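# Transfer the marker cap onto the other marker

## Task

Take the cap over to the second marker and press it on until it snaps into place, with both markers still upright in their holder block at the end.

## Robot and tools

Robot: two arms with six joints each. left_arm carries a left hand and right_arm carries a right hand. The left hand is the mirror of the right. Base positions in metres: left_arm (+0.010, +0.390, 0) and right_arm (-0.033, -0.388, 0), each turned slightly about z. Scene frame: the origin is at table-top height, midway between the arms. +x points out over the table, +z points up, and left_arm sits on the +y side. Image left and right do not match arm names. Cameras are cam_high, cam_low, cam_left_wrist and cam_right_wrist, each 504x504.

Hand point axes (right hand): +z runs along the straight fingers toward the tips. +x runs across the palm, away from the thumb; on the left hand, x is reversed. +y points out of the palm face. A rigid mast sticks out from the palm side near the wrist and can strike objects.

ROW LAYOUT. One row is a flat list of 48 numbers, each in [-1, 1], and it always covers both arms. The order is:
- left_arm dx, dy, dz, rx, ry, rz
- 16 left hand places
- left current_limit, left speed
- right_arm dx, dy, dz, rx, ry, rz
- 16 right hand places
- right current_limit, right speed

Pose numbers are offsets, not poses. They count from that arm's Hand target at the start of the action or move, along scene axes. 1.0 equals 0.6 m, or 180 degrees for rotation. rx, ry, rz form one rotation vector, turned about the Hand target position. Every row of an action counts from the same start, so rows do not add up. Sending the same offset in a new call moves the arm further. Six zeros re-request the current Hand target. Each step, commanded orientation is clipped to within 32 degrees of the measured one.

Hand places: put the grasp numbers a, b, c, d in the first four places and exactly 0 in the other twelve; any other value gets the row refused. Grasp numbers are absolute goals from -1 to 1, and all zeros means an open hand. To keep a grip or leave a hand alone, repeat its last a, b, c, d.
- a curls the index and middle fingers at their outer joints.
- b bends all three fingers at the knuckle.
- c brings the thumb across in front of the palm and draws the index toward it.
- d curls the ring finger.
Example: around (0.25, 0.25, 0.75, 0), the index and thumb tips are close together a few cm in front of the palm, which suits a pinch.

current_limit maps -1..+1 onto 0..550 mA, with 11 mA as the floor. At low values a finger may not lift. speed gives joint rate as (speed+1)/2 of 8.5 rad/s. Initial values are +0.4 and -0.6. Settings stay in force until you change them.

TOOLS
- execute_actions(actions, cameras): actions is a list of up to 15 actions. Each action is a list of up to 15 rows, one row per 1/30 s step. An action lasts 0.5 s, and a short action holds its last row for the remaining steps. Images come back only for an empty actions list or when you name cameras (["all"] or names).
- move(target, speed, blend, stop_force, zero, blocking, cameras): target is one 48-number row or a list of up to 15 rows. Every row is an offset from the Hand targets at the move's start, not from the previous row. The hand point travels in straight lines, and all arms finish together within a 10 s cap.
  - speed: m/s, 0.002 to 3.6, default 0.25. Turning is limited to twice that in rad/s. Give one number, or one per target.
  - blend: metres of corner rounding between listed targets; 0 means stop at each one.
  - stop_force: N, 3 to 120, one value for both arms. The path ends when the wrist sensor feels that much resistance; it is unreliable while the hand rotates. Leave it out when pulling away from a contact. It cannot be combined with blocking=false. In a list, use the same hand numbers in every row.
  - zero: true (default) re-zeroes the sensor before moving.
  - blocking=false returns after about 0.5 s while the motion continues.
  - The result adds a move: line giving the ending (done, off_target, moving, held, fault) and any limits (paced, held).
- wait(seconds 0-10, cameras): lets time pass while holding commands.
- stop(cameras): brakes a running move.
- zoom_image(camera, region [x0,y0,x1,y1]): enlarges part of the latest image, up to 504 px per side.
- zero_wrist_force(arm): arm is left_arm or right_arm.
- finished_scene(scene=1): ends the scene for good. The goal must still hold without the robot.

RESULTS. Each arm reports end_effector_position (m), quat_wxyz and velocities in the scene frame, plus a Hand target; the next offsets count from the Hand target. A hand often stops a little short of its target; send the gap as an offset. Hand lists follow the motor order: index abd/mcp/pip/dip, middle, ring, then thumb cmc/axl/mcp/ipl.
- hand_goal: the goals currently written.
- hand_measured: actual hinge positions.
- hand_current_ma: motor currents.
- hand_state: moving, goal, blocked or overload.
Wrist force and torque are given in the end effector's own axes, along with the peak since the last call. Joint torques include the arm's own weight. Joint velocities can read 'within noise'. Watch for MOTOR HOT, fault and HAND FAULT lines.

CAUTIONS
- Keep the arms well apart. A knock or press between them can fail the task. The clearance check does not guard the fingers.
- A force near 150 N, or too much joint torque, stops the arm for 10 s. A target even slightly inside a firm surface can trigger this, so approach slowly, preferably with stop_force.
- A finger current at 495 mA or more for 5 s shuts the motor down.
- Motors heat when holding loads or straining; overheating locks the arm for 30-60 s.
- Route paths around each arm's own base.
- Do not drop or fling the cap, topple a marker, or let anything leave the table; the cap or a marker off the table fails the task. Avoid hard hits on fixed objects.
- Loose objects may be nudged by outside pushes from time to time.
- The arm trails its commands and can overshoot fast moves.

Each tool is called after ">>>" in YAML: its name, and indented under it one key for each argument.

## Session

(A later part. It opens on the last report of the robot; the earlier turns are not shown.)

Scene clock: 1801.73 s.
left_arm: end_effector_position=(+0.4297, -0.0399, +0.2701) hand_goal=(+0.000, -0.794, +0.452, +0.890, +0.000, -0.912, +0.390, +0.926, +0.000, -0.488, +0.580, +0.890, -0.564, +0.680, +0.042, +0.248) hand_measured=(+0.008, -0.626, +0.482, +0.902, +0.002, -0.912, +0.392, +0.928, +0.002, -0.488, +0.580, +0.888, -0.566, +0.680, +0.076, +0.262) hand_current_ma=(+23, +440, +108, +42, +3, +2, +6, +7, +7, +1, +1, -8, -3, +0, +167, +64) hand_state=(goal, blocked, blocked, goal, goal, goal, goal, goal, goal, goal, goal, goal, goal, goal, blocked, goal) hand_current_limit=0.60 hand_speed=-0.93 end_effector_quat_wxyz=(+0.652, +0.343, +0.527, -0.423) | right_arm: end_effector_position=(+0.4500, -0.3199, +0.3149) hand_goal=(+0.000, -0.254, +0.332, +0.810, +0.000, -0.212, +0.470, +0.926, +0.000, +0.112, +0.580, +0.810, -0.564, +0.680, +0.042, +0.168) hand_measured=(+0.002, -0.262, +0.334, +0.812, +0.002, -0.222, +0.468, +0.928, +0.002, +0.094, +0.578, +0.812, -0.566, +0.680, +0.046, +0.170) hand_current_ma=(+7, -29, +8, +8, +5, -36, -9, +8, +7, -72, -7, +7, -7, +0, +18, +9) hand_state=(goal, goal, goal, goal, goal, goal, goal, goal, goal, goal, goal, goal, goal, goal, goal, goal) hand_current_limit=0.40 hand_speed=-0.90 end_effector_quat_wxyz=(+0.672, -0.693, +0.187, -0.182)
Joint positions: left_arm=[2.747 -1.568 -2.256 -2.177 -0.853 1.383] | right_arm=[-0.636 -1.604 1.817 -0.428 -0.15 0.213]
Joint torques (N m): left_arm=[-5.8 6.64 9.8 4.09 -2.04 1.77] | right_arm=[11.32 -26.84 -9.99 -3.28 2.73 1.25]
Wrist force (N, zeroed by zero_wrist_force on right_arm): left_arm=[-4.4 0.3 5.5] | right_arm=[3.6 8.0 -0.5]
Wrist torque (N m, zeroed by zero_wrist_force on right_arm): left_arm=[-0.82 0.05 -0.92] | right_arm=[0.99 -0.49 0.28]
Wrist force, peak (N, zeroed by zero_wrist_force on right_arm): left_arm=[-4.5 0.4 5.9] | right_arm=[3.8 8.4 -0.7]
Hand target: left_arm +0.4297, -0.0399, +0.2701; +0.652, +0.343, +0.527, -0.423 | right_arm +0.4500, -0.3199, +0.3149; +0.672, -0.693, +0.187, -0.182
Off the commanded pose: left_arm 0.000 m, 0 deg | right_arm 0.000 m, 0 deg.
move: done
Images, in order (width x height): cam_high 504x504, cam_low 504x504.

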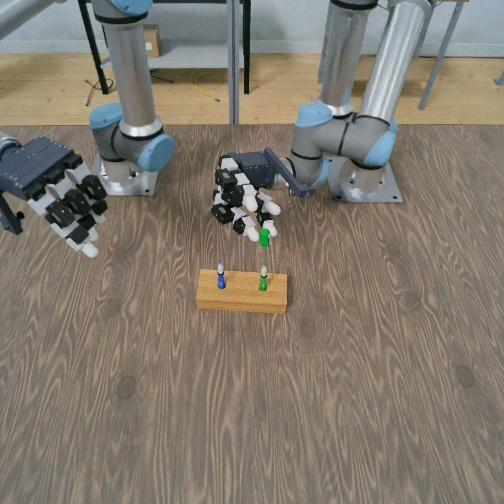

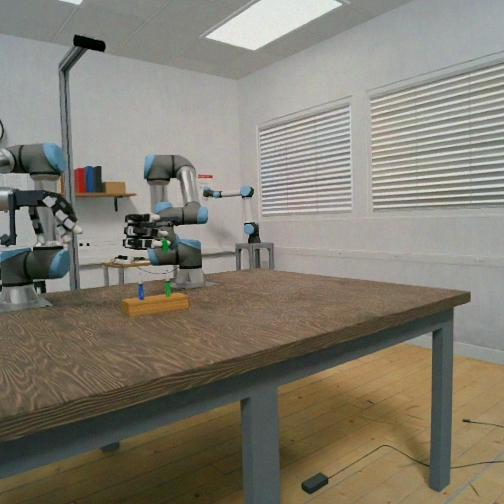

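>>> zoom_image:
  camera: "cam_low"
  region: [118, 276, 158, 316]

>>> zoom_image:
  camera: "cam_low"
  region: [155, 276, 195, 316]

Scaled by 12.600.

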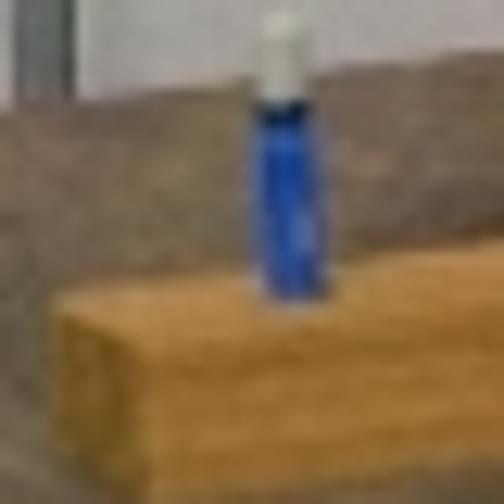

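Scaled by 12.600.

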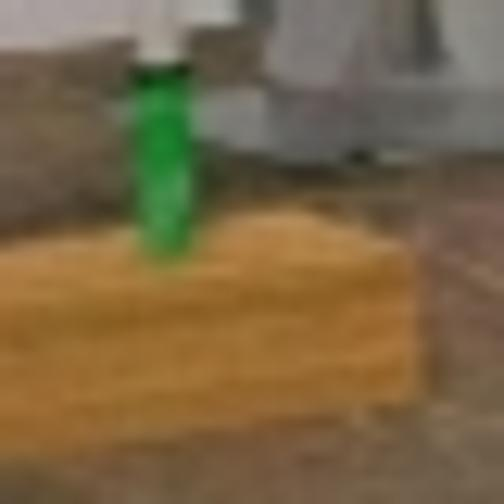

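>>> move:
  target: [0,0,-0.075,0,0,0, 0,0.95,0.75,0,0,0,0,0,0,0,0,0,0,0,0,0, 0.6,-0.93, 0,0,0,0,0,0, 0,0.55,0.75,0,0,0,0,0,0,0,0,0,0,0,0,0, 0.4,-0.9]
  speed: 0.06
  cameras: ["cam_high","cam_low"]

>>> zoom_image:
  camera: "cam_high"
  region: [240, 220, 300, 300]

>>> zoom_image:
  camera: "cam_low"
  region: [140, 230, 190, 305]

Scene clock: 1814.10 s.
left_arm: end_effector_position=(+0.4297, -0.0399, +0.2252) hand_goal=(+0.000, -0.794, +0.452, +0.890, +0.000, -0.912, +0.390, +0.926, +0.000, -0.488, +0.580, +0.890, -0.564, +0.680, +0.042, +0.248) hand_measured=(+0.008, -0.626, +0.482, +0.902, +0.002, -0.912, +0.392, +0.928, +0.002, -0.488, +0.580, +0.888, -0.564, +0.680, +0.076, +0.262) hand_current_ma=(+24, +440, +108, +42, +4, +2, +6, +7, +7, +1, +1, -8, -2, +0, +167, +64) hand_state=(goal, blocked, blocked, goal, goal, goal, goal, goal, goal, goal, goal, goal, goal, goal, blocked, goal) hand_current_limit=0.60 hand_speed=-0.93 end_effector_quat_wxyz=(+0.652, +0.343, +0.527, -0.423) | right_arm: end_effector_position=(+0.4500, -0.3199, +0.3149) hand_goal=(+0.000, -0.254, +0.332, +0.810, +0.000, -0.212, +0.470, +0.926, +0.000, +0.112, +0.580, +0.810, -0.564, +0.680, +0.042, +0.168) hand_measured=(+0.002, -0.262, +0.334, +0.812, +0.002, -0.222, +0.468, +0.928, +0.002, +0.094, +0.578, +0.812, -0.566, +0.680, +0.046, +0.170) hand_current_ma=(+7, -29, +8, +8, +5, -36, -9, +8, +7, -72, -7, +7, -7, +0, +18, +9) hand_state=(goal, goal, goal, goal, goal, goal, goal, goal, goal, goal, goal, goal, goal, goal, goal, goal) hand_current_limit=0.40 hand_speed=-0.90 end_effector_quat_wxyz=(+0.672, -0.693, +0.187, -0.182)
Joint positions: left_arm=[2.747 -1.664 -2.312 -2.026 -0.853 1.383] | right_arm=[-0.636 -1.604 1.817 -0.428 -0.15 0.213]
Joint torques (N m): left_arm=[-4.06 10.27 9.03 4.25 -1.64 -1.11] | right_arm=[11.1 -27.2 -9.85 -2.83 2.62 1.22]
Wrist force (N, zeroed by zero_wrist_force on right_arm): left_arm=[-4.5 0.1 5.5] | right_arm=[3.5 7.8 -0.7]
Wrist torque (N m, zeroed by zero_wrist_force on right_arm): left_arm=[-0.83 0.05 -0.88] | right_arm=[0.97 -0.48 0.27]
Wrist force, peak (N, zeroed by zero_wrist_force on right_arm): left_arm=[-4.8 0.6 5.8] | right_arm=[4.0 8.3 -0.8]
Hand target: left_arm +0.4297, -0.0399, +0.2251; +0.652, +0.343, +0.527, -0.423 | right_arm +0.4500, -0.3199, +0.3149; +0.672, -0.693, +0.187, -0.182
Off the commanded pose: left_arm 0.000 m, 0 deg | right_arm 0.000 m, 0 deg.
move: done
Images, in order (width x height): cam_high 504x504, cam_low 504x504.

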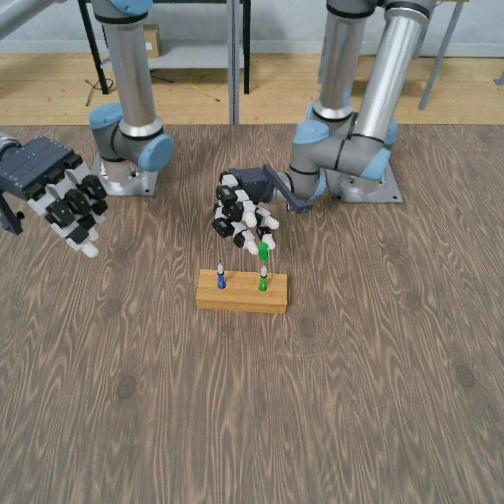

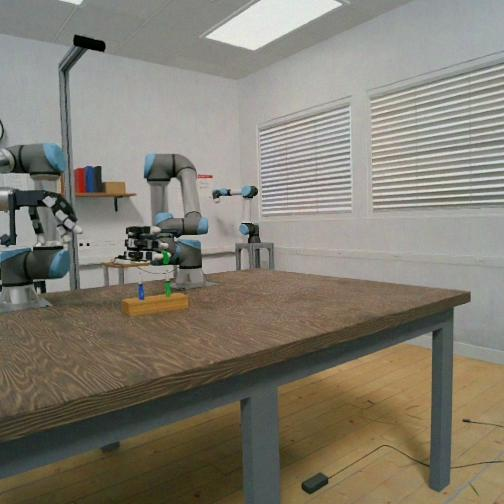

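Scaled by 6.300.

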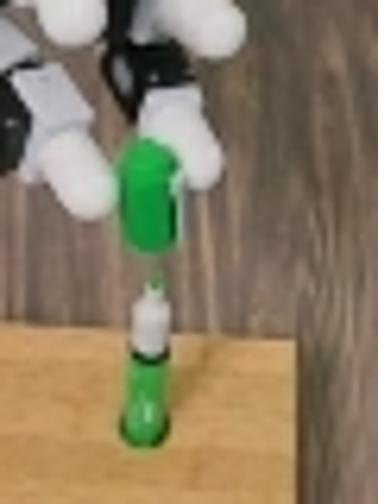

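Scaled by 6.720.

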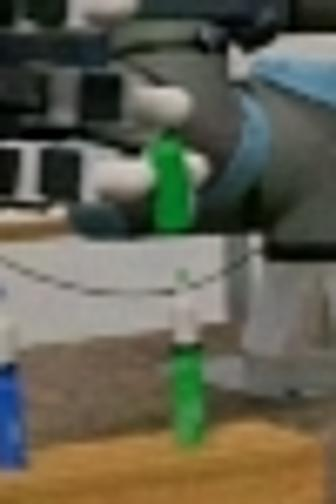

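>>> move:
  target: [0.0017,0.0062,-0.0120,-0.0139,0,0, 0,0.95,0.75,0,0,0,0,0,0,0,0,0,0,0,0,0, 0.6,-0.93, 0,0,0,0,0,0, 0,0.55,0.75,0,0,0,0,0,0,0,0,0,0,0,0,0, 0.4,-0.9]
  speed: 0.04
  cameras: ["cam_high","cam_low"]

>>> zoom_image:
  camera: "cam_high"
  region: [240, 220, 300, 300]

>>> zoom_image:
  camera: "cam_low"
  region: [140, 230, 190, 305]

Scene clock: 1817.00 s.
left_arm: end_effector_position=(+0.4307, -0.0362, +0.2179) hand_goal=(+0.000, -0.794, +0.452, +0.890, +0.000, -0.912, +0.390, +0.926, +0.000, -0.488, +0.580, +0.890, -0.564, +0.680, +0.042, +0.248) hand_measured=(+0.008, -0.626, +0.482, +0.902, +0.002, -0.912, +0.392, +0.928, +0.002, -0.488, +0.580, +0.888, -0.564, +0.680, +0.076, +0.262) hand_current_ma=(+24, +440, +108, +42, +4, +1, +6, +7, +7, +0, +1, -8, -2, +0, +169, +65) hand_state=(goal, blocked, blocked, goal, goal, goal, goal, goal, goal, goal, goal, goal, goal, goal, blocked, goal) hand_current_limit=0.60 hand_speed=-0.93 end_effector_quat_wxyz=(+0.660, +0.328, +0.518, -0.435) | right_arm: end_effector_position=(+0.4500, -0.3199, +0.3149) hand_goal=(+0.000, -0.254, +0.332, +0.810, +0.000, -0.212, +0.470, +0.926, +0.000, +0.112, +0.580, +0.810, -0.564, +0.680, +0.042, +0.168) hand_measured=(+0.002, -0.262, +0.334, +0.812, +0.002, -0.222, +0.468, +0.928, +0.002, +0.094, +0.578, +0.812, -0.566, +0.680, +0.046, +0.170) hand_current_ma=(+7, -29, +8, +8, +5, -36, -9, +8, +7, -72, -7, +7, -7, +0, +18, +9) hand_state=(goal, goal, goal, goal, goal, goal, goal, goal, goal, goal, goal, goal, goal, goal, goal, goal) hand_current_limit=0.40 hand_speed=-0.90 end_effector_quat_wxyz=(+0.672, -0.693, +0.187, -0.182)
Joint positions: left_arm=[2.755 -1.692 -2.344 -1.914 -0.857 1.33] | right_arm=[-0.636 -1.604 1.817 -0.428 -0.15 0.213]
Joint torques (N m): left_arm=[6.66 9.12 6.34 4.47 -2.22 -0.96] | right_arm=[11.1 -27.08 -10.09 -2.89 2.54 1.29]
Wrist force (N, zeroed by zero_wrist_force on right_arm): left_arm=[-4.2 0.0 5.8] | right_arm=[3.8 7.7 -0.5]
Wrist torque (N m, zeroed by zero_wrist_force on right_arm): left_arm=[-0.90 0.04 -0.82] | right_arm=[0.94 -0.51 0.29]
Wrist force, peak (N, zeroed by zero_wrist_force on right_arm): left_arm=[-4.5 0.1 6.2] | right_arm=[4.0 8.2 -0.6]
Hand target: left_arm +0.4307, -0.0362, +0.2179; +0.660, +0.328, +0.518, -0.435 | right_arm +0.4500, -0.3199, +0.3149; +0.672, -0.693, +0.187, -0.182
Off the commanded pose: left_arm 0.000 m, 0 deg | right_arm 0.000 m, 0 deg.
move: done
Images, in order (width x height): cam_high 504x504, cam_low 504x504.

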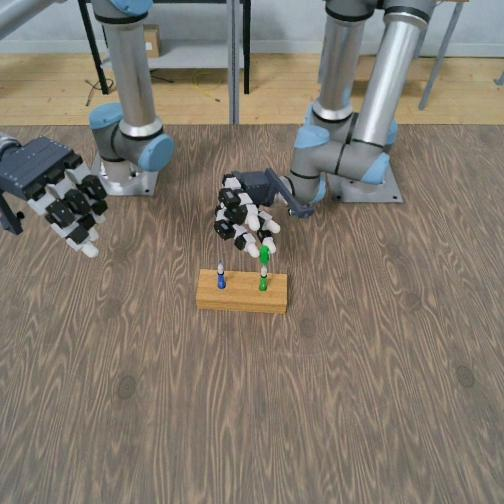

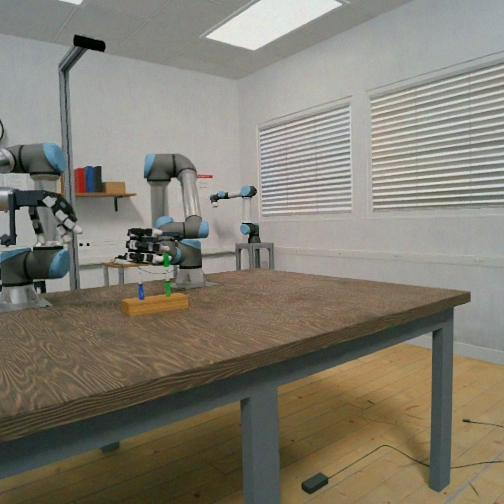

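Scaled by 6.300.

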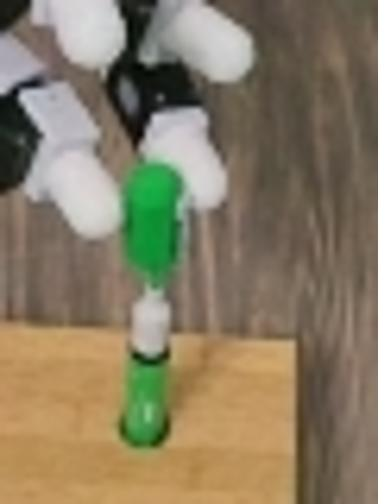

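Scaled by 6.720.

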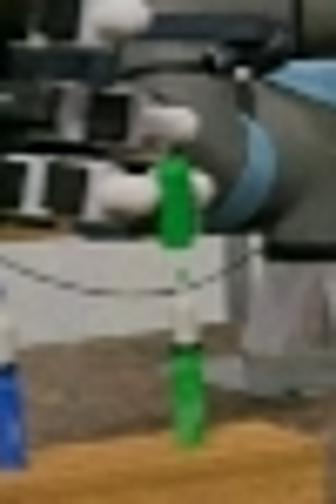

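>>> move:
  target:
    - [0,0.0025,0,0,0,0, 0,0.95,0.75,0,0,0,0,0,0,0,0,0,0,0,0,0, 0.6,-0.93, 0,0,0,0,0,0, 0,0.55,0.75,0,0,0,0,0,0,0,0,0,0,0,0,0, 0.4,-0.9]
    - [0,0.0025,-0.0417,0,0,0, 0,0.95,0.75,0,0,0,0,0,0,0,0,0,0,0,0,0, 0.6,-0.93, 0,0,0,0,0,0, 0,0.55,0.75,0,0,0,0,0,0,0,0,0,0,0,0,0, 0.4,-0.9]
  speed: 0.015
  stop_force: 3
  cameras: ["cam_high","cam_low"]

>>> zoom_image:
  camera: "cam_high"
  region: [240, 220, 300, 300]

>>> zoom_image:
  camera: "cam_low"
  region: [140, 230, 190, 305]

Scene clock: 1821.10 s.
left_arm: end_effector_position=(+0.4307, -0.0347, +0.1929) hand_goal=(+0.000, -0.794, +0.452, +0.890, +0.000, -0.912, +0.390, +0.926, +0.000, -0.488, +0.580, +0.890, -0.564, +0.680, +0.042, +0.248) hand_measured=(+0.008, -0.626, +0.482, +0.902, +0.002, -0.912, +0.392, +0.928, +0.002, -0.488, +0.580, +0.888, -0.564, +0.680, +0.076, +0.262) hand_current_ma=(+24, +440, +109, +42, +4, +1, +6, +7, +7, +0, +1, -8, -2, +0, +170, +65) hand_state=(goal, blocked, blocked, goal, goal, goal, goal, goal, goal, goal, goal, goal, goal, goal, blocked, goal) hand_current_limit=0.60 hand_speed=-0.93 end_effector_quat_wxyz=(+0.660, +0.328, +0.518, -0.435) | right_arm: end_effector_position=(+0.4500, -0.3199, +0.3149) hand_goal=(+0.000, -0.254, +0.332, +0.810, +0.000, -0.212, +0.470, +0.926, +0.000, +0.112, +0.580, +0.810, -0.564, +0.680, +0.042, +0.168) hand_measured=(+0.002, -0.262, +0.334, +0.812, +0.002, -0.222, +0.468, +0.928, +0.002, +0.094, +0.578, +0.812, -0.566, +0.680, +0.046, +0.170) hand_current_ma=(+7, -29, +8, +8, +5, -36, -9, +8, +7, -72, -7, +7, -7, +0, +18, +9) hand_state=(goal, goal, goal, goal, goal, goal, goal, goal, goal, goal, goal, goal, goal, goal, goal, goal) hand_current_limit=0.40 hand_speed=-0.90 end_effector_quat_wxyz=(+0.672, -0.693, +0.187, -0.182)
Joint positions: left_arm=[2.759 -1.757 -2.369 -1.822 -0.853 1.328] | right_arm=[-0.636 -1.604 1.817 -0.428 -0.15 0.213]
Joint torques (N m): left_arm=[6.52 11.26 6.18 4.13 1.18 -1.18] | right_arm=[10.93 -27.99 -10.34 -3 2.42 1.18]
Wrist force (N, zeroed by zero_wrist_force on right_arm): left_arm=[-4.1 0.1 5.5] | right_arm=[3.6 8.2 -0.5]
Wrist torque (N m, zeroed by zero_wrist_force on right_arm): left_arm=[-0.91 0.01 -0.80] | right_arm=[0.99 -0.50 0.29]
Wrist force, peak (N, zeroed by zero_wrist_force on right_arm): left_arm=[-4.6 0.1 6.1] | right_arm=[4.2 8.3 -0.6]
Hand target: left_arm +0.4307, -0.0347, +0.1929; +0.660, +0.328, +0.518, -0.435 | right_arm +0.4500, -0.3199, +0.3149; +0.672, -0.693, +0.187, -0.182
Off the commanded pose: left_arm 0.000 m, 0 deg | right_arm 0.000 m, 0 deg.
move: done
Images, in order (width x height): cam_high 504x504, cam_low 504x504.

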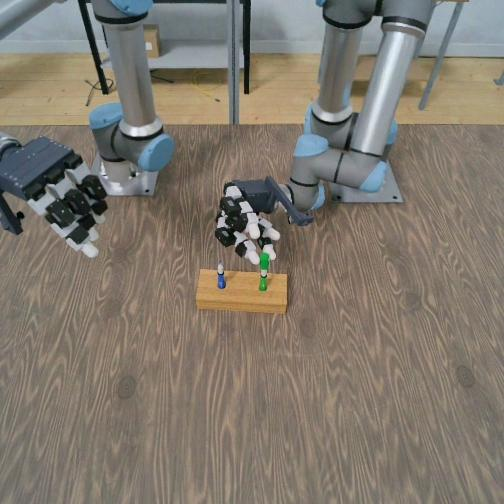

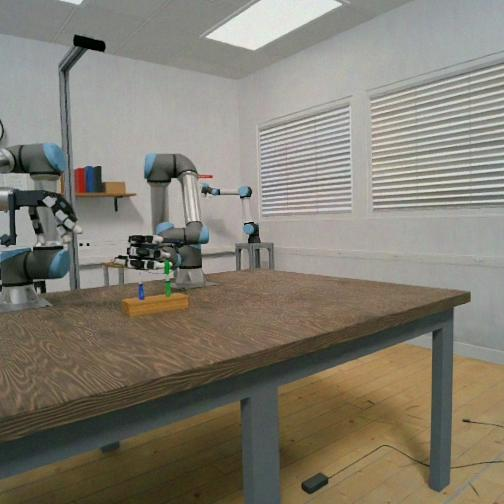

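Scaled by 6.300.

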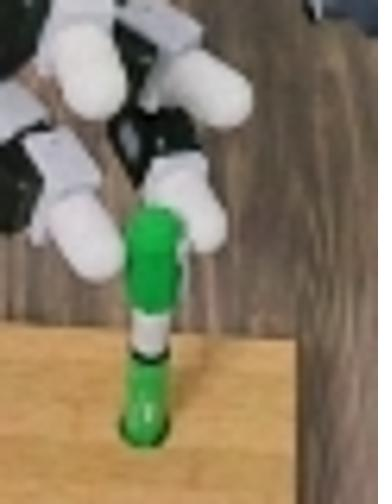

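Scaled by 6.720.

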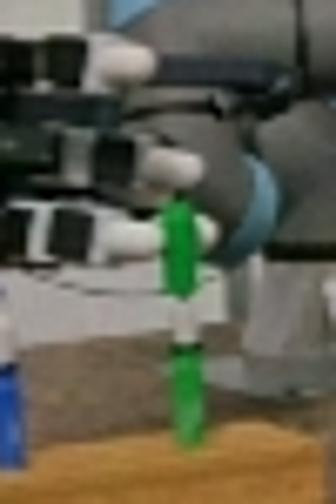

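>>> move:
  target: [0,0,-0.0367,0,0,0, 0,0.95,0.75,0,0,0,0,0,0,0,0,0,0,0,0,0, 0.6,-0.93, 0,0,0,0,0,0, 0,0.55,0.75,0,0,0,0,0,0,0,0,0,0,0,0,0, 0.4,-0.9]
  speed: 0.015
  stop_force: 3
  cameras: ["cam_high","cam_low"]

>>> zoom_image:
  camera: "cam_high"
  region: [240, 220, 300, 300]

>>> zoom_image:
  camera: "cam_low"
  region: [140, 230, 190, 305]

Scene clock: 1825.07 s.
left_arm: end_effector_position=(+0.4307, -0.0347, +0.1708) hand_goal=(+0.000, -0.794, +0.452, +0.890, +0.000, -0.912, +0.390, +0.926, +0.000, -0.488, +0.580, +0.890, -0.564, +0.680, +0.042, +0.248) hand_measured=(-0.002, -0.628, +0.482, +0.904, +0.002, -0.912, +0.392, +0.928, +0.002, -0.488, +0.580, +0.888, -0.576, +0.680, +0.076, +0.262) hand_current_ma=(-5, +440, +113, +44, +4, +1, +6, +7, +7, +0, +1, -8, -39, +0, +170, +65) hand_state=(goal, blocked, blocked, goal, goal, goal, goal, goal, goal, goal, goal, goal, goal, goal, blocked, goal) hand_current_limit=0.60 hand_speed=-0.93 end_effector_quat_wxyz=(+0.660, +0.328, +0.518, -0.435) | right_arm: end_effector_position=(+0.4500, -0.3199, +0.3149) hand_goal=(+0.000, -0.254, +0.332, +0.810, +0.000, -0.212, +0.470, +0.926, +0.000, +0.112, +0.580, +0.810, -0.564, +0.680, +0.042, +0.168) hand_measured=(+0.002, -0.262, +0.334, +0.812, +0.002, -0.222, +0.468, +0.928, +0.002, +0.094, +0.578, +0.812, -0.566, +0.680, +0.046, +0.170) hand_current_ma=(+7, -29, +8, +8, +5, -36, -9, +8, +7, -72, -7, +7, -7, +0, +18, +9) hand_state=(goal, goal, goal, goal, goal, goal, goal, goal, goal, goal, goal, goal, goal, goal, goal, goal) hand_current_limit=0.40 hand_speed=-0.90 end_effector_quat_wxyz=(+0.672, -0.693, +0.187, -0.182)
Joint positions: left_arm=[2.759 -1.821 -2.384 -1.743 -0.853 1.328] | right_arm=[-0.636 -1.604 1.817 -0.428 -0.15 0.213]
Joint torques (N m): left_arm=[3.96 10.59 4.36 3.69 0.34 -0.85] | right_arm=[10.91 -26.83 -9.97 -3.09 2.45 1.41]
Wrist force (N, zeroed by zero_wrist_force on right_arm): left_arm=[-5.9 0.1 6.5] | right_arm=[3.6 7.7 -0.5]
Wrist torque (N m, zeroed by zero_wrist_force on right_arm): left_arm=[-0.89 0.14 -0.77] | right_arm=[0.93 -0.49 0.27]
Wrist force, peak (N, zeroed by zero_wrist_force on right_arm): left_arm=[-5.9 0.1 6.5] | right_arm=[3.8 8.3 -0.7]
Hand target: left_arm +0.4307, -0.0347, +0.1708; +0.660, +0.328, +0.518, -0.435 | right_arm +0.4500, -0.3199, +0.3149; +0.672, -0.693, +0.187, -0.182
Off the commanded pose: left_arm 0.000 m, 0 deg | right_arm 0.000 m, 0 deg.
move: done
Images, in order (width x height): cam_high 504x504, cam_low 504x504.

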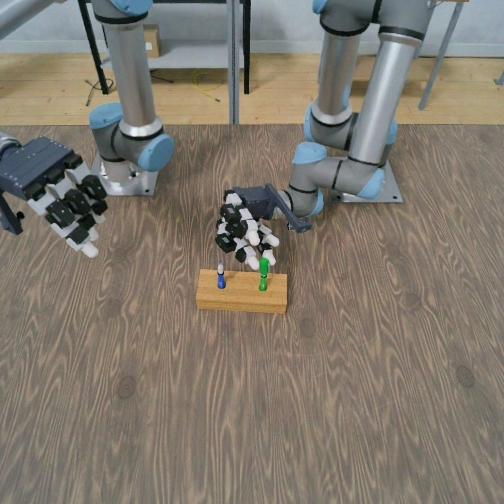

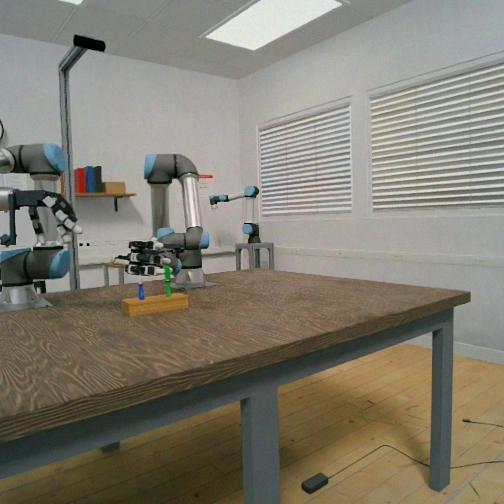

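Scaled by 6.300.

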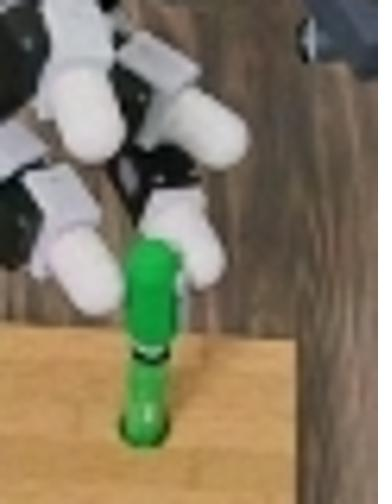

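Scaled by 6.720.

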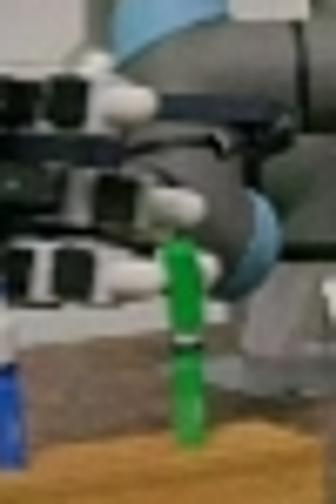

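>>> move:
  target: [0,0,-0.01,0,0,0, 0,0.95,0.75,0,0,0,0,0,0,0,0,0,0,0,0,0, 0.6,-0.93, 0,0,0,0,0,0, 0,0.55,0.75,0,0,0,0,0,0,0,0,0,0,0,0,0, 0.4,-0.9]
  speed: 0.008
  stop_force: 8
  cameras: ["cam_high","cam_low"]

>>> zoom_image:
  camera: "cam_high"
  region: [240, 240, 290, 300]

>>> zoom_image:
  camera: "cam_low"
  region: [145, 250, 190, 305]

Scene clock: 1827.77 s.
left_arm: end_effector_position=(+0.4307, -0.0347, +0.1648) hand_goal=(+0.000, -0.794, +0.452, +0.890, +0.000, -0.912, +0.390, +0.926, +0.000, -0.488, +0.580, +0.890, -0.564, +0.680, +0.042, +0.248) hand_measured=(-0.002, -0.682, +0.482, +0.904, +0.002, -0.912, +0.392, +0.928, +0.002, -0.488, +0.580, +0.888, -0.586, +0.678, +0.076, +0.262) hand_current_ma=(-5, +440, +113, +45, +4, +1, +6, +7, +7, +0, +1, -8, -76, -4, +170, +65) hand_state=(goal, blocked, blocked, goal, goal, goal, goal, goal, goal, goal, goal, goal, blocked, goal, blocked, goal) hand_current_limit=0.60 hand_speed=-0.93 end_effector_quat_wxyz=(+0.660, +0.328, +0.518, -0.435) | right_arm: end_effector_position=(+0.4500, -0.3199, +0.3149) hand_goal=(+0.000, -0.254, +0.332, +0.810, +0.000, -0.212, +0.470, +0.926, +0.000, +0.112, +0.580, +0.810, -0.564, +0.680, +0.042, +0.168) hand_measured=(+0.002, -0.262, +0.334, +0.812, +0.002, -0.222, +0.468, +0.928, +0.002, +0.094, +0.578, +0.812, -0.566, +0.680, +0.046, +0.170) hand_current_ma=(+7, -29, +8, +8, +5, -36, -9, +8, +7, -72, -7, +7, -7, +0, +18, +9) hand_state=(goal, goal, goal, goal, goal, goal, goal, goal, goal, goal, goal, goal, goal, goal, goal, goal) hand_current_limit=0.40 hand_speed=-0.90 end_effector_quat_wxyz=(+0.672, -0.693, +0.187, -0.182)
Joint positions: left_arm=[2.759 -1.839 -2.388 -1.721 -0.853 1.328] | right_arm=[-0.636 -1.604 1.817 -0.428 -0.15 0.213]
Joint torques (N m): left_arm=[2.17 11.21 2.08 3.88 0.01 0.91] | right_arm=[10.16 -27.12 -10.02 -2.92 2.34 1.2]
Wrist force (N, zeroed by zero_wrist_force on right_arm): left_arm=[-6.2 -0.3 6.6] | right_arm=[3.7 7.8 -0.6]
Wrist torque (N m, zeroed by zero_wrist_force on right_arm): left_arm=[-0.91 0.15 -0.76] | right_arm=[0.96 -0.50 0.27]
Wrist force, peak (N, zeroed by zero_wrist_force on right_arm): left_arm=[-6.3 -0.1 6.9] | right_arm=[4.0 8.2 -0.8]
Hand target: left_arm +0.4307, -0.0347, +0.1648; +0.660, +0.328, +0.518, -0.435 | right_arm +0.4500, -0.3199, +0.3149; +0.672, -0.693, +0.187, -0.182
Off the commanded pose: left_arm 0.000 m, 0 deg | right_arm 0.000 m, 0 deg.
move: done
Images, in order (width x height): cam_high 504x504, cam_low 504x504.

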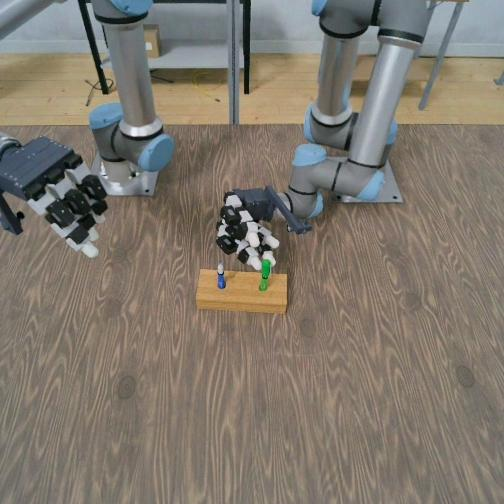

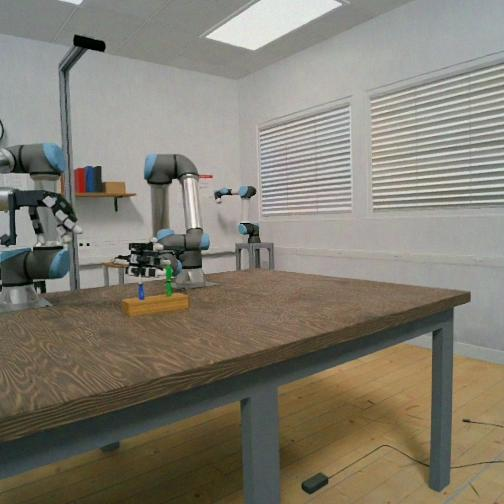

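Scaled by 8.400.

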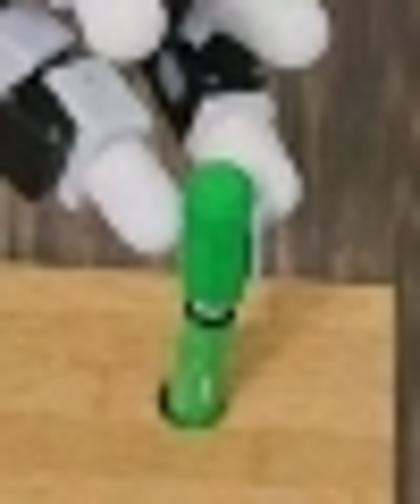

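Scaled by 9.164.

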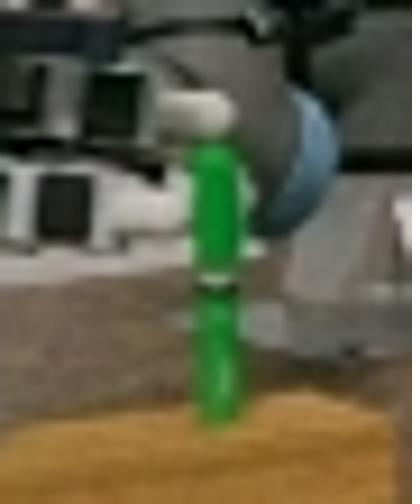

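>>> move:
  target:
    - [0,0,0,0,0,0, 0,0.88,0.75,0,0,0,0,0,0,0,0,0,0,0,0,0, 0.4,-0.93, 0,0,0,0,0,0, 0,0.55,0.75,0,0,0,0,0,0,0,0,0,0,0,0,0, 0.4,-0.9]
    - [0,0,0,0,0,0, 0,0.82,0.75,0,0,0,0,0,0,0,0,0,0,0,0,0, 0.4,-0.95, 0,0,0,0,0,0, 0,0.55,0.75,0,0,0,0,0,0,0,0,0,0,0,0,0, 0.4,-0.9]
  speed: 0.02
  cameras: ["cam_high"]

>>> zoom_image:
  camera: "cam_high"
  region: [240, 240, 290, 300]

Scene clock: 1836.87 s.
left_arm: end_effector_position=(+0.4307, -0.0347, +0.1648) hand_goal=(+0.000, -0.620, +0.414, +0.864, +0.000, -0.684, +0.416, +0.926, +0.000, -0.292, +0.580, +0.864, -0.564, +0.680, +0.042, +0.222) hand_measured=(+0.004, -0.612, +0.434, +0.874, +0.002, -0.692, +0.412, +0.928, +0.002, -0.298, +0.580, +0.866, -0.572, +0.678, +0.066, +0.234) hand_current_ma=(+12, +25, +68, +35, +4, -23, -11, +7, +7, -22, +1, +7, -27, -4, +113, +50) hand_state=(goal, goal, goal, goal, goal, goal, goal, goal, goal, goal, goal, goal, goal, goal, blocked, goal) hand_current_limit=0.40 hand_speed=-0.95 end_effector_quat_wxyz=(+0.660, +0.328, +0.518, -0.435) | right_arm: end_effector_position=(+0.4500, -0.3199, +0.3149) hand_goal=(+0.000, -0.254, +0.332, +0.810, +0.000, -0.212, +0.470, +0.926, +0.000, +0.112, +0.580, +0.810, -0.564, +0.680, +0.042, +0.168) hand_measured=(+0.002, -0.262, +0.334, +0.812, +0.002, -0.222, +0.468, +0.928, +0.002, +0.094, +0.578, +0.812, -0.566, +0.680, +0.046, +0.170) hand_current_ma=(+7, -29, +8, +8, +5, -36, -9, +8, +7, -72, -7, +7, -7, +0, +18, +9) hand_state=(goal, goal, goal, goal, goal, goal, goal, goal, goal, goal, goal, goal, goal, goal, goal, goal) hand_current_limit=0.40 hand_speed=-0.90 end_effector_quat_wxyz=(+0.672, -0.693, +0.187, -0.182)
Joint positions: left_arm=[2.759 -1.839 -2.388 -1.721 -0.853 1.328] | right_arm=[-0.636 -1.604 1.817 -0.428 -0.15 0.213]
Joint torques (N m): left_arm=[2.9 13.26 5.44 3.6 -0.03 -0.48] | right_arm=[11.03 -27.79 -9.92 -3.03 2.35 1.25]
Wrist force (N, zeroed by zero_wrist_force on right_arm): left_arm=[-4.3 0.2 6.0] | right_arm=[3.6 7.8 -0.8]
Wrist torque (N m, zeroed by zero_wrist_force on right_arm): left_arm=[-0.89 0.07 -0.80] | right_arm=[0.99 -0.48 0.27]
Wrist force, peak (N, zeroed by zero_wrist_force on right_arm): left_arm=[-6.3 -0.2 6.8] | right_arm=[4.0 8.4 -0.7]
Hand target: left_arm +0.4307, -0.0347, +0.1648; +0.660, +0.328, +0.518, -0.435 | right_arm +0.4500, -0.3199, +0.3149; +0.672, -0.693, +0.187, -0.182
Off the commanded pose: left_arm 0.000 m, 0 deg | right_arm 0.000 m, 0 deg.
move: done
Images, in order (width x height): cam_high 504x504.

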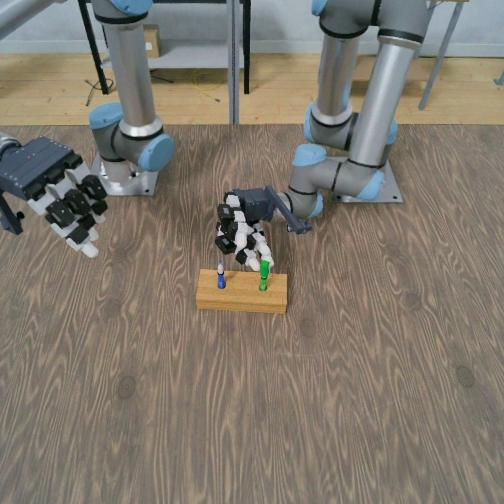

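Scaled by 8.400.

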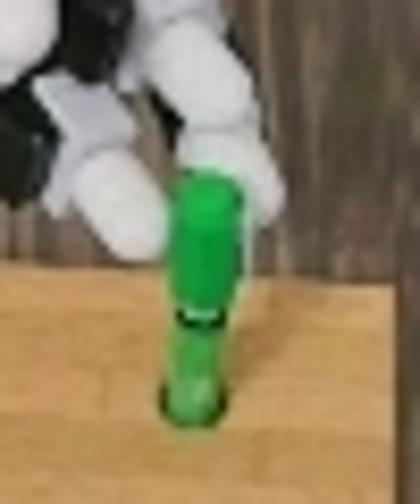

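>>> move:
  target: [0,0,0,0,0,0, 0,0.74,0.75,0,0,0,0,0,0,0,0,0,0,0,0,0, 0.4,-0.95, 0,0,0,0,0,0, 0,0.55,0.75,0,0,0,0,0,0,0,0,0,0,0,0,0, 0.4,-0.9]
  speed: 0.02
  cameras: ["cam_high","cam_low"]

>>> zoom_image:
  camera: "cam_high"
  region: [240, 240, 290, 300]

>>> zoom_image:
  camera: "cam_low"
  region: [135, 245, 190, 305]

Scene clock: 1838.60 s.
left_arm: end_effector_position=(+0.4307, -0.0347, +0.1648) hand_goal=(+0.000, -0.512, +0.390, +0.848, +0.000, -0.544, +0.432, +0.926, +0.000, -0.172, +0.580, +0.848, -0.564, +0.680, +0.042, +0.206) hand_measured=(+0.008, -0.520, +0.392, +0.850, +0.002, -0.552, +0.428, +0.928, +0.002, -0.178, +0.580, +0.850, -0.568, +0.678, +0.054, +0.212) hand_current_ma=(+18, -26, +7, +7, +4, -24, -11, +7, +7, -21, +1, +7, -12, -4, +55, +24) hand_state=(goal, goal, goal, goal, goal, goal, goal, goal, goal, goal, goal, goal, goal, goal, goal, goal) hand_current_limit=0.40 hand_speed=-0.95 end_effector_quat_wxyz=(+0.660, +0.328, +0.518, -0.435) | right_arm: end_effector_position=(+0.4500, -0.3199, +0.3149) hand_goal=(+0.000, -0.254, +0.332, +0.810, +0.000, -0.212, +0.470, +0.926, +0.000, +0.112, +0.580, +0.810, -0.564, +0.680, +0.042, +0.168) hand_measured=(+0.002, -0.262, +0.334, +0.812, +0.002, -0.222, +0.468, +0.928, +0.002, +0.094, +0.578, +0.812, -0.566, +0.680, +0.046, +0.170) hand_current_ma=(+7, -29, +8, +8, +5, -36, -9, +8, +7, -72, -7, +7, -7, +0, +18, +9) hand_state=(goal, goal, goal, goal, goal, goal, goal, goal, goal, goal, goal, goal, goal, goal, goal, goal) hand_current_limit=0.40 hand_speed=-0.90 end_effector_quat_wxyz=(+0.672, -0.693, +0.187, -0.182)
Joint positions: left_arm=[2.759 -1.839 -2.388 -1.721 -0.853 1.328] | right_arm=[-0.636 -1.604 1.817 -0.428 -0.15 0.213]
Joint torques (N m): left_arm=[2.01 14.89 7.26 3.67 0.1 -0.78] | right_arm=[10.58 -28.03 -8.67 -3.04 2.34 1.15]
Wrist force (N, zeroed by zero_wrist_force on right_arm): left_arm=[-4.7 0.0 5.6] | right_arm=[3.5 7.9 -0.6]
Wrist torque (N m, zeroed by zero_wrist_force on right_arm): left_arm=[-0.91 0.13 -0.82] | right_arm=[0.97 -0.49 0.27]
Wrist force, peak (N, zeroed by zero_wrist_force on right_arm): left_arm=[-4.6 0.3 6.3] | right_arm=[4.1 8.3 -0.5]
Hand target: left_arm +0.4307, -0.0347, +0.1648; +0.660, +0.328, +0.518, -0.435 | right_arm +0.4500, -0.3199, +0.3149; +0.672, -0.693, +0.187, -0.182
Off the commanded pose: left_arm 0.000 m, 0 deg | right_arm 0.000 m, 0 deg.
move: done
Images, in order (width x height): cam_high 504x504, cam_low 504x504.

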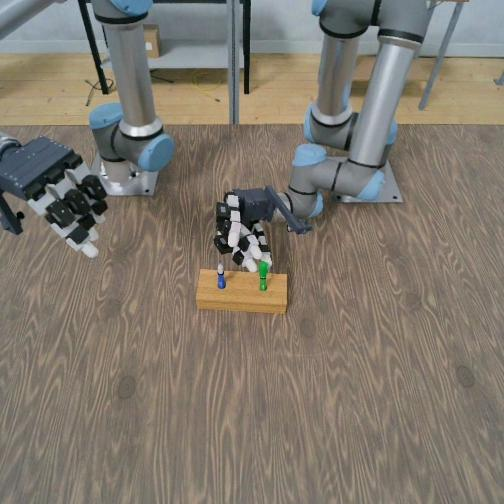

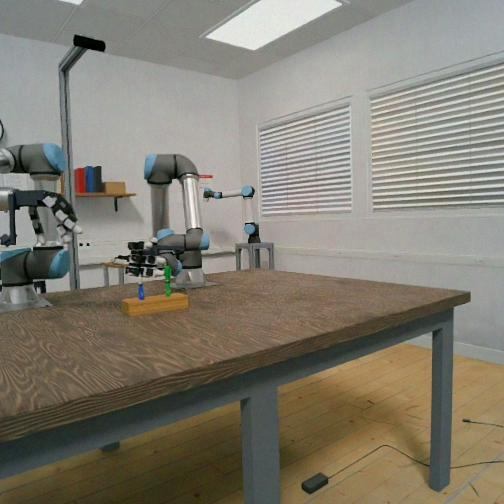

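Scaled by 8.400.

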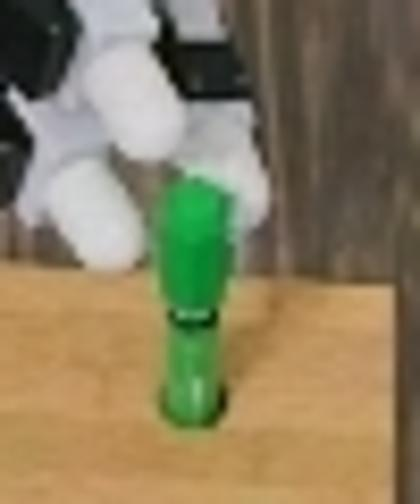

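Scaled by 8.400.

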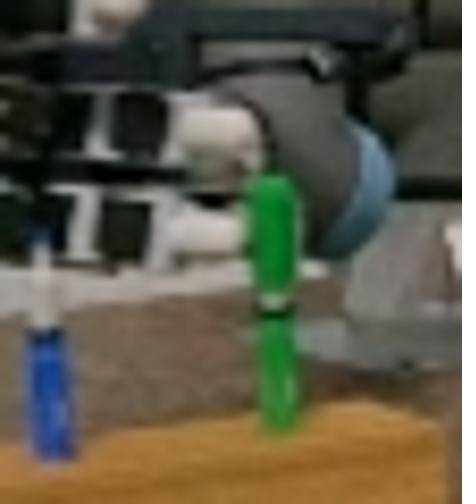

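>>> move:
  target:
    - [0,0,0,0,0,0, 0,0.68,0.75,0,0,0,0,0,0,0,0,0,0,0,0,0, 0.4,-0.95, 0,0,0,0,0,0, 0,0.55,0.75,0,0,0,0,0,0,0,0,0,0,0,0,0, 0.4,-0.9]
    - [-0.0047,0.0105,0,0,0,0, 0,0.68,0.75,0,0,0,0,0,0,0,0,0,0,0,0,0, 0.4,-0.95, 0,0,0,0,0,0, 0,0.55,0.75,0,0,0,0,0,0,0,0,0,0,0,0,0, 0.4,-0.9]
  speed: 0.015
  cameras: ["cam_high","cam_low"]

>>> zoom_image:
  camera: "cam_high"
  region: [240, 240, 290, 300]

>>> zoom_image:
  camera: "cam_low"
  region: [135, 245, 190, 305]

Scene clock: 1841.17 s.
left_arm: end_effector_position=(+0.4279, -0.0285, +0.1648) hand_goal=(+0.000, -0.430, +0.372, +0.836, +0.000, -0.440, +0.444, +0.926, +0.000, -0.082, +0.580, +0.836, -0.564, +0.680, +0.042, +0.194) hand_measured=(+0.008, -0.438, +0.374, +0.838, +0.002, -0.448, +0.440, +0.928, +0.002, -0.088, +0.580, +0.838, -0.558, +0.678, +0.046, +0.196) hand_current_ma=(+18, -26, +6, +7, +4, -24, -11, +7, +7, -20, +1, +7, +20, -3, +19, +9) hand_state=(goal, goal, goal, goal, goal, goal, goal, goal, goal, goal, goal, goal, goal, goal, goal, goal) hand_current_limit=0.40 hand_speed=-0.95 end_effector_quat_wxyz=(+0.660, +0.328, +0.518, -0.435) end_effector_velocity=(-0.002, +0.000, +0.000) end_effector_angular_velocity=(+0.001, +0.000, -0.005) | right_arm: end_effector_position=(+0.4500, -0.3199, +0.3149) hand_goal=(+0.000, -0.254, +0.332, +0.810, +0.000, -0.212, +0.470, +0.926, +0.000, +0.112, +0.580, +0.810, -0.564, +0.680, +0.042, +0.168) hand_measured=(+0.002, -0.262, +0.334, +0.812, +0.002, -0.222, +0.468, +0.928, +0.002, +0.094, +0.578, +0.812, -0.566, +0.680, +0.046, +0.170) hand_current_ma=(+7, -29, +8, +8, +5, -36, -9, +8, +7, -72, -7, +7, -7, +0, +18, +9) hand_state=(goal, goal, goal, goal, goal, goal, goal, goal, goal, goal, goal, goal, goal, goal, goal, goal) hand_current_limit=0.40 hand_speed=-0.90 end_effector_quat_wxyz=(+0.672, -0.693, +0.187, -0.182)
Joint positions: left_arm=[2.773 -1.828 -2.406 -1.71 -0.84 1.322] | right_arm=[-0.636 -1.604 1.817 -0.428 -0.15 0.213]
Joint velocities: left_arm=[0.001 0.002 -0.003 0.002 0.006 -0.002] | right_arm=[within noise]
Joint torques (N m): left_arm=[5.06 31.36 3.57 4.41 1.26 -1.04] | right_arm=[9.58 -27.33 -9.82 -2.81 2.28 1.25]
Wrist force (N, zeroed by zero_wrist_force on right_arm): left_arm=[-4.4 0.2 6.0] | right_arm=[3.9 8.1 -0.6]
Wrist torque (N m, zeroed by zero_wrist_force on right_arm): left_arm=[-0.89 0.14 -0.86] | right_arm=[0.99 -0.53 0.31]
Wrist force, peak (N, zeroed by zero_wrist_force on right_arm): left_arm=[-4.5 0.4 6.1] | right_arm=[3.8 8.3 -0.3]
Hand target: left_arm +0.4279, -0.0284, +0.1648; +0.660, +0.328, +0.518, -0.435 | right_arm +0.4500, -0.3199, +0.3149; +0.672, -0.693, +0.187, -0.182
Off the commanded pose: left_arm 0.000 m, 0 deg | right_arm 0.000 m, 0 deg.
move: done
Images, in order (width x height): cam_high 504x504, cam_low 504x504.

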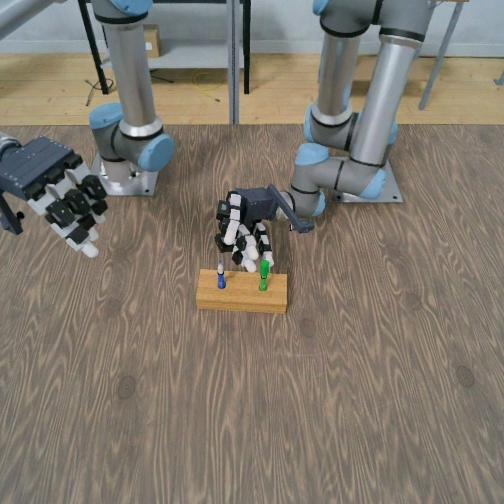

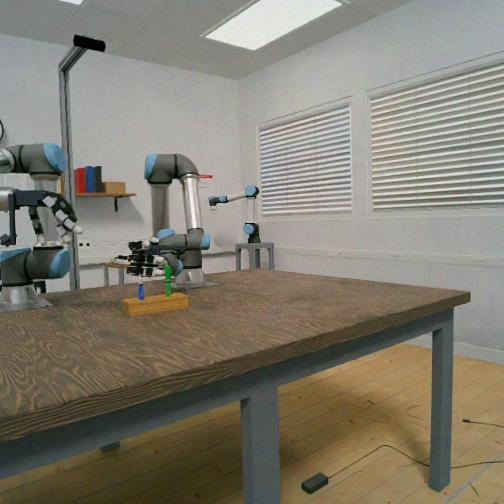

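Scaled by 8.400.

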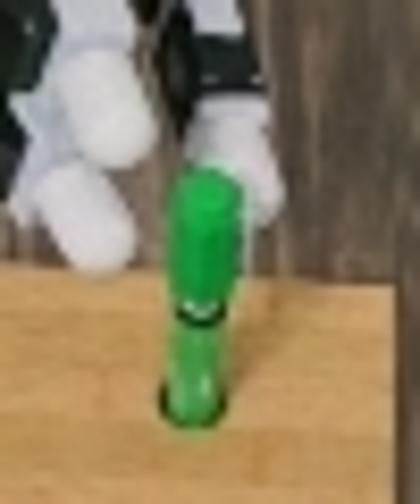

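Scaled by 8.400.

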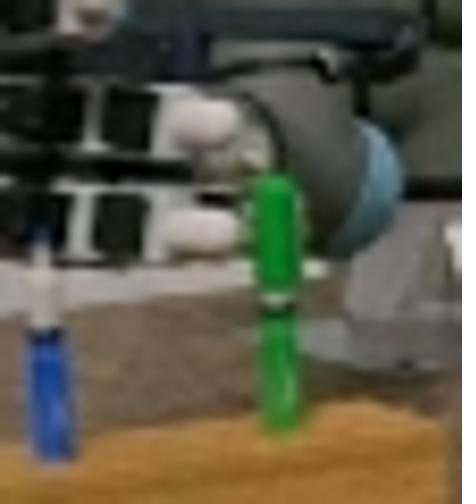

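>>> move:
  target:
    - [-0.0041,0.0083,0,0,0,0, 0,0.68,0.75,0,0,0,0,0,0,0,0,0,0,0,0,0, 0.4,-0.95, 0,0,0,0,0,0, 0,0.55,0.75,0,0,0,0,0,0,0,0,0,0,0,0,0, 0.4,-0.9]
  speed: 0.015
  cameras: ["cam_high","cam_low"]

>>> zoom_image:
  camera: "cam_high"
  region: [240, 240, 290, 300]

Scene clock: 1842.53 s.
left_arm: end_effector_position=(+0.4254, -0.0235, +0.1648) hand_goal=(+0.000, -0.430, +0.372, +0.836, +0.000, -0.440, +0.444, +0.926, +0.000, -0.082, +0.580, +0.836, -0.564, +0.680, +0.042, +0.194) hand_measured=(+0.008, -0.438, +0.374, +0.838, +0.002, -0.448, +0.440, +0.928, +0.002, -0.088, +0.580, +0.838, -0.558, +0.678, +0.046, +0.196) hand_current_ma=(+18, -26, +6, +7, +4, -24, -11, +7, +7, -20, +1, +7, +20, -3, +19, +9) hand_state=(goal, goal, goal, goal, goal, goal, goal, goal, goal, goal, goal, goal, goal, goal, goal, goal) hand_current_limit=0.40 hand_speed=-0.95 end_effector_quat_wxyz=(+0.660, +0.328, +0.518, -0.435) | right_arm: end_effector_position=(+0.4500, -0.3199, +0.3149) hand_goal=(+0.000, -0.254, +0.332, +0.810, +0.000, -0.212, +0.470, +0.926, +0.000, +0.112, +0.580, +0.810, -0.564, +0.680, +0.042, +0.168) hand_measured=(+0.002, -0.262, +0.334, +0.812, +0.002, -0.222, +0.468, +0.928, +0.002, +0.094, +0.578, +0.812, -0.566, +0.680, +0.046, +0.170) hand_current_ma=(+7, -29, +8, +8, +5, -36, -9, +8, +7, -72, -7, +7, -7, +0, +18, +9) hand_state=(goal, goal, goal, goal, goal, goal, goal, goal, goal, goal, goal, goal, goal, goal, goal, goal) hand_current_limit=0.40 hand_speed=-0.90 end_effector_quat_wxyz=(+0.672, -0.693, +0.187, -0.182)
Joint positions: left_arm=[2.785 -1.818 -2.422 -1.7 -0.829 1.316] | right_arm=[-0.636 -1.604 1.817 -0.428 -0.15 0.213]
Joint torques (N m): left_arm=[6.24 28.63 2.87 3.91 1.18 -1.03] | right_arm=[10.32 -27.04 -9.79 -3.04 2.29 1.21]
Wrist force (N, zeroed by zero_wrist_force on right_arm): left_arm=[-4.2 0.3 6.0] | right_arm=[3.6 7.8 -0.2]
Wrist torque (N m, zeroed by zero_wrist_force on right_arm): left_arm=[-0.87 0.09 -0.83] | right_arm=[0.93 -0.50 0.27]
Wrist force, peak (N, zeroed by zero_wrist_force on right_arm): left_arm=[-4.2 0.4 6.4] | right_arm=[3.6 8.2 -0.6]
Hand target: left_arm +0.4254, -0.0234, +0.1648; +0.660, +0.328, +0.518, -0.435 | right_arm +0.4500, -0.3199, +0.3149; +0.672, -0.693, +0.187, -0.182
Off the commanded pose: left_arm 0.000 m, 0 deg | right_arm 0.000 m, 0 deg.
move: done
Images, in order (width x height): cam_high 504x504, cam_low 504x504.

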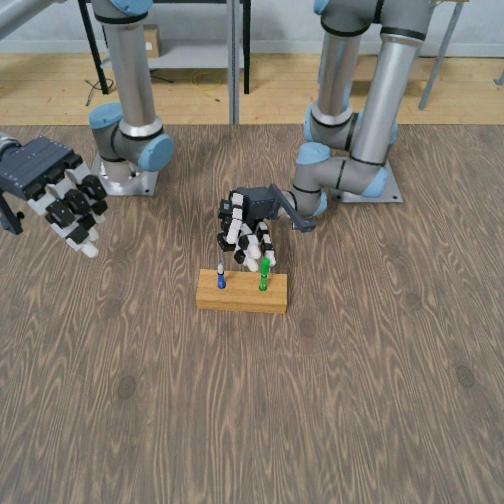

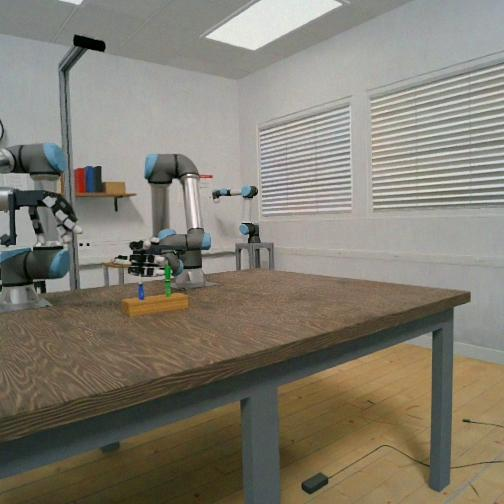

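Scaled by 8.400.

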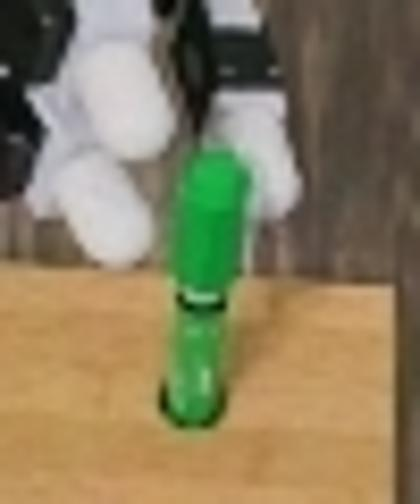

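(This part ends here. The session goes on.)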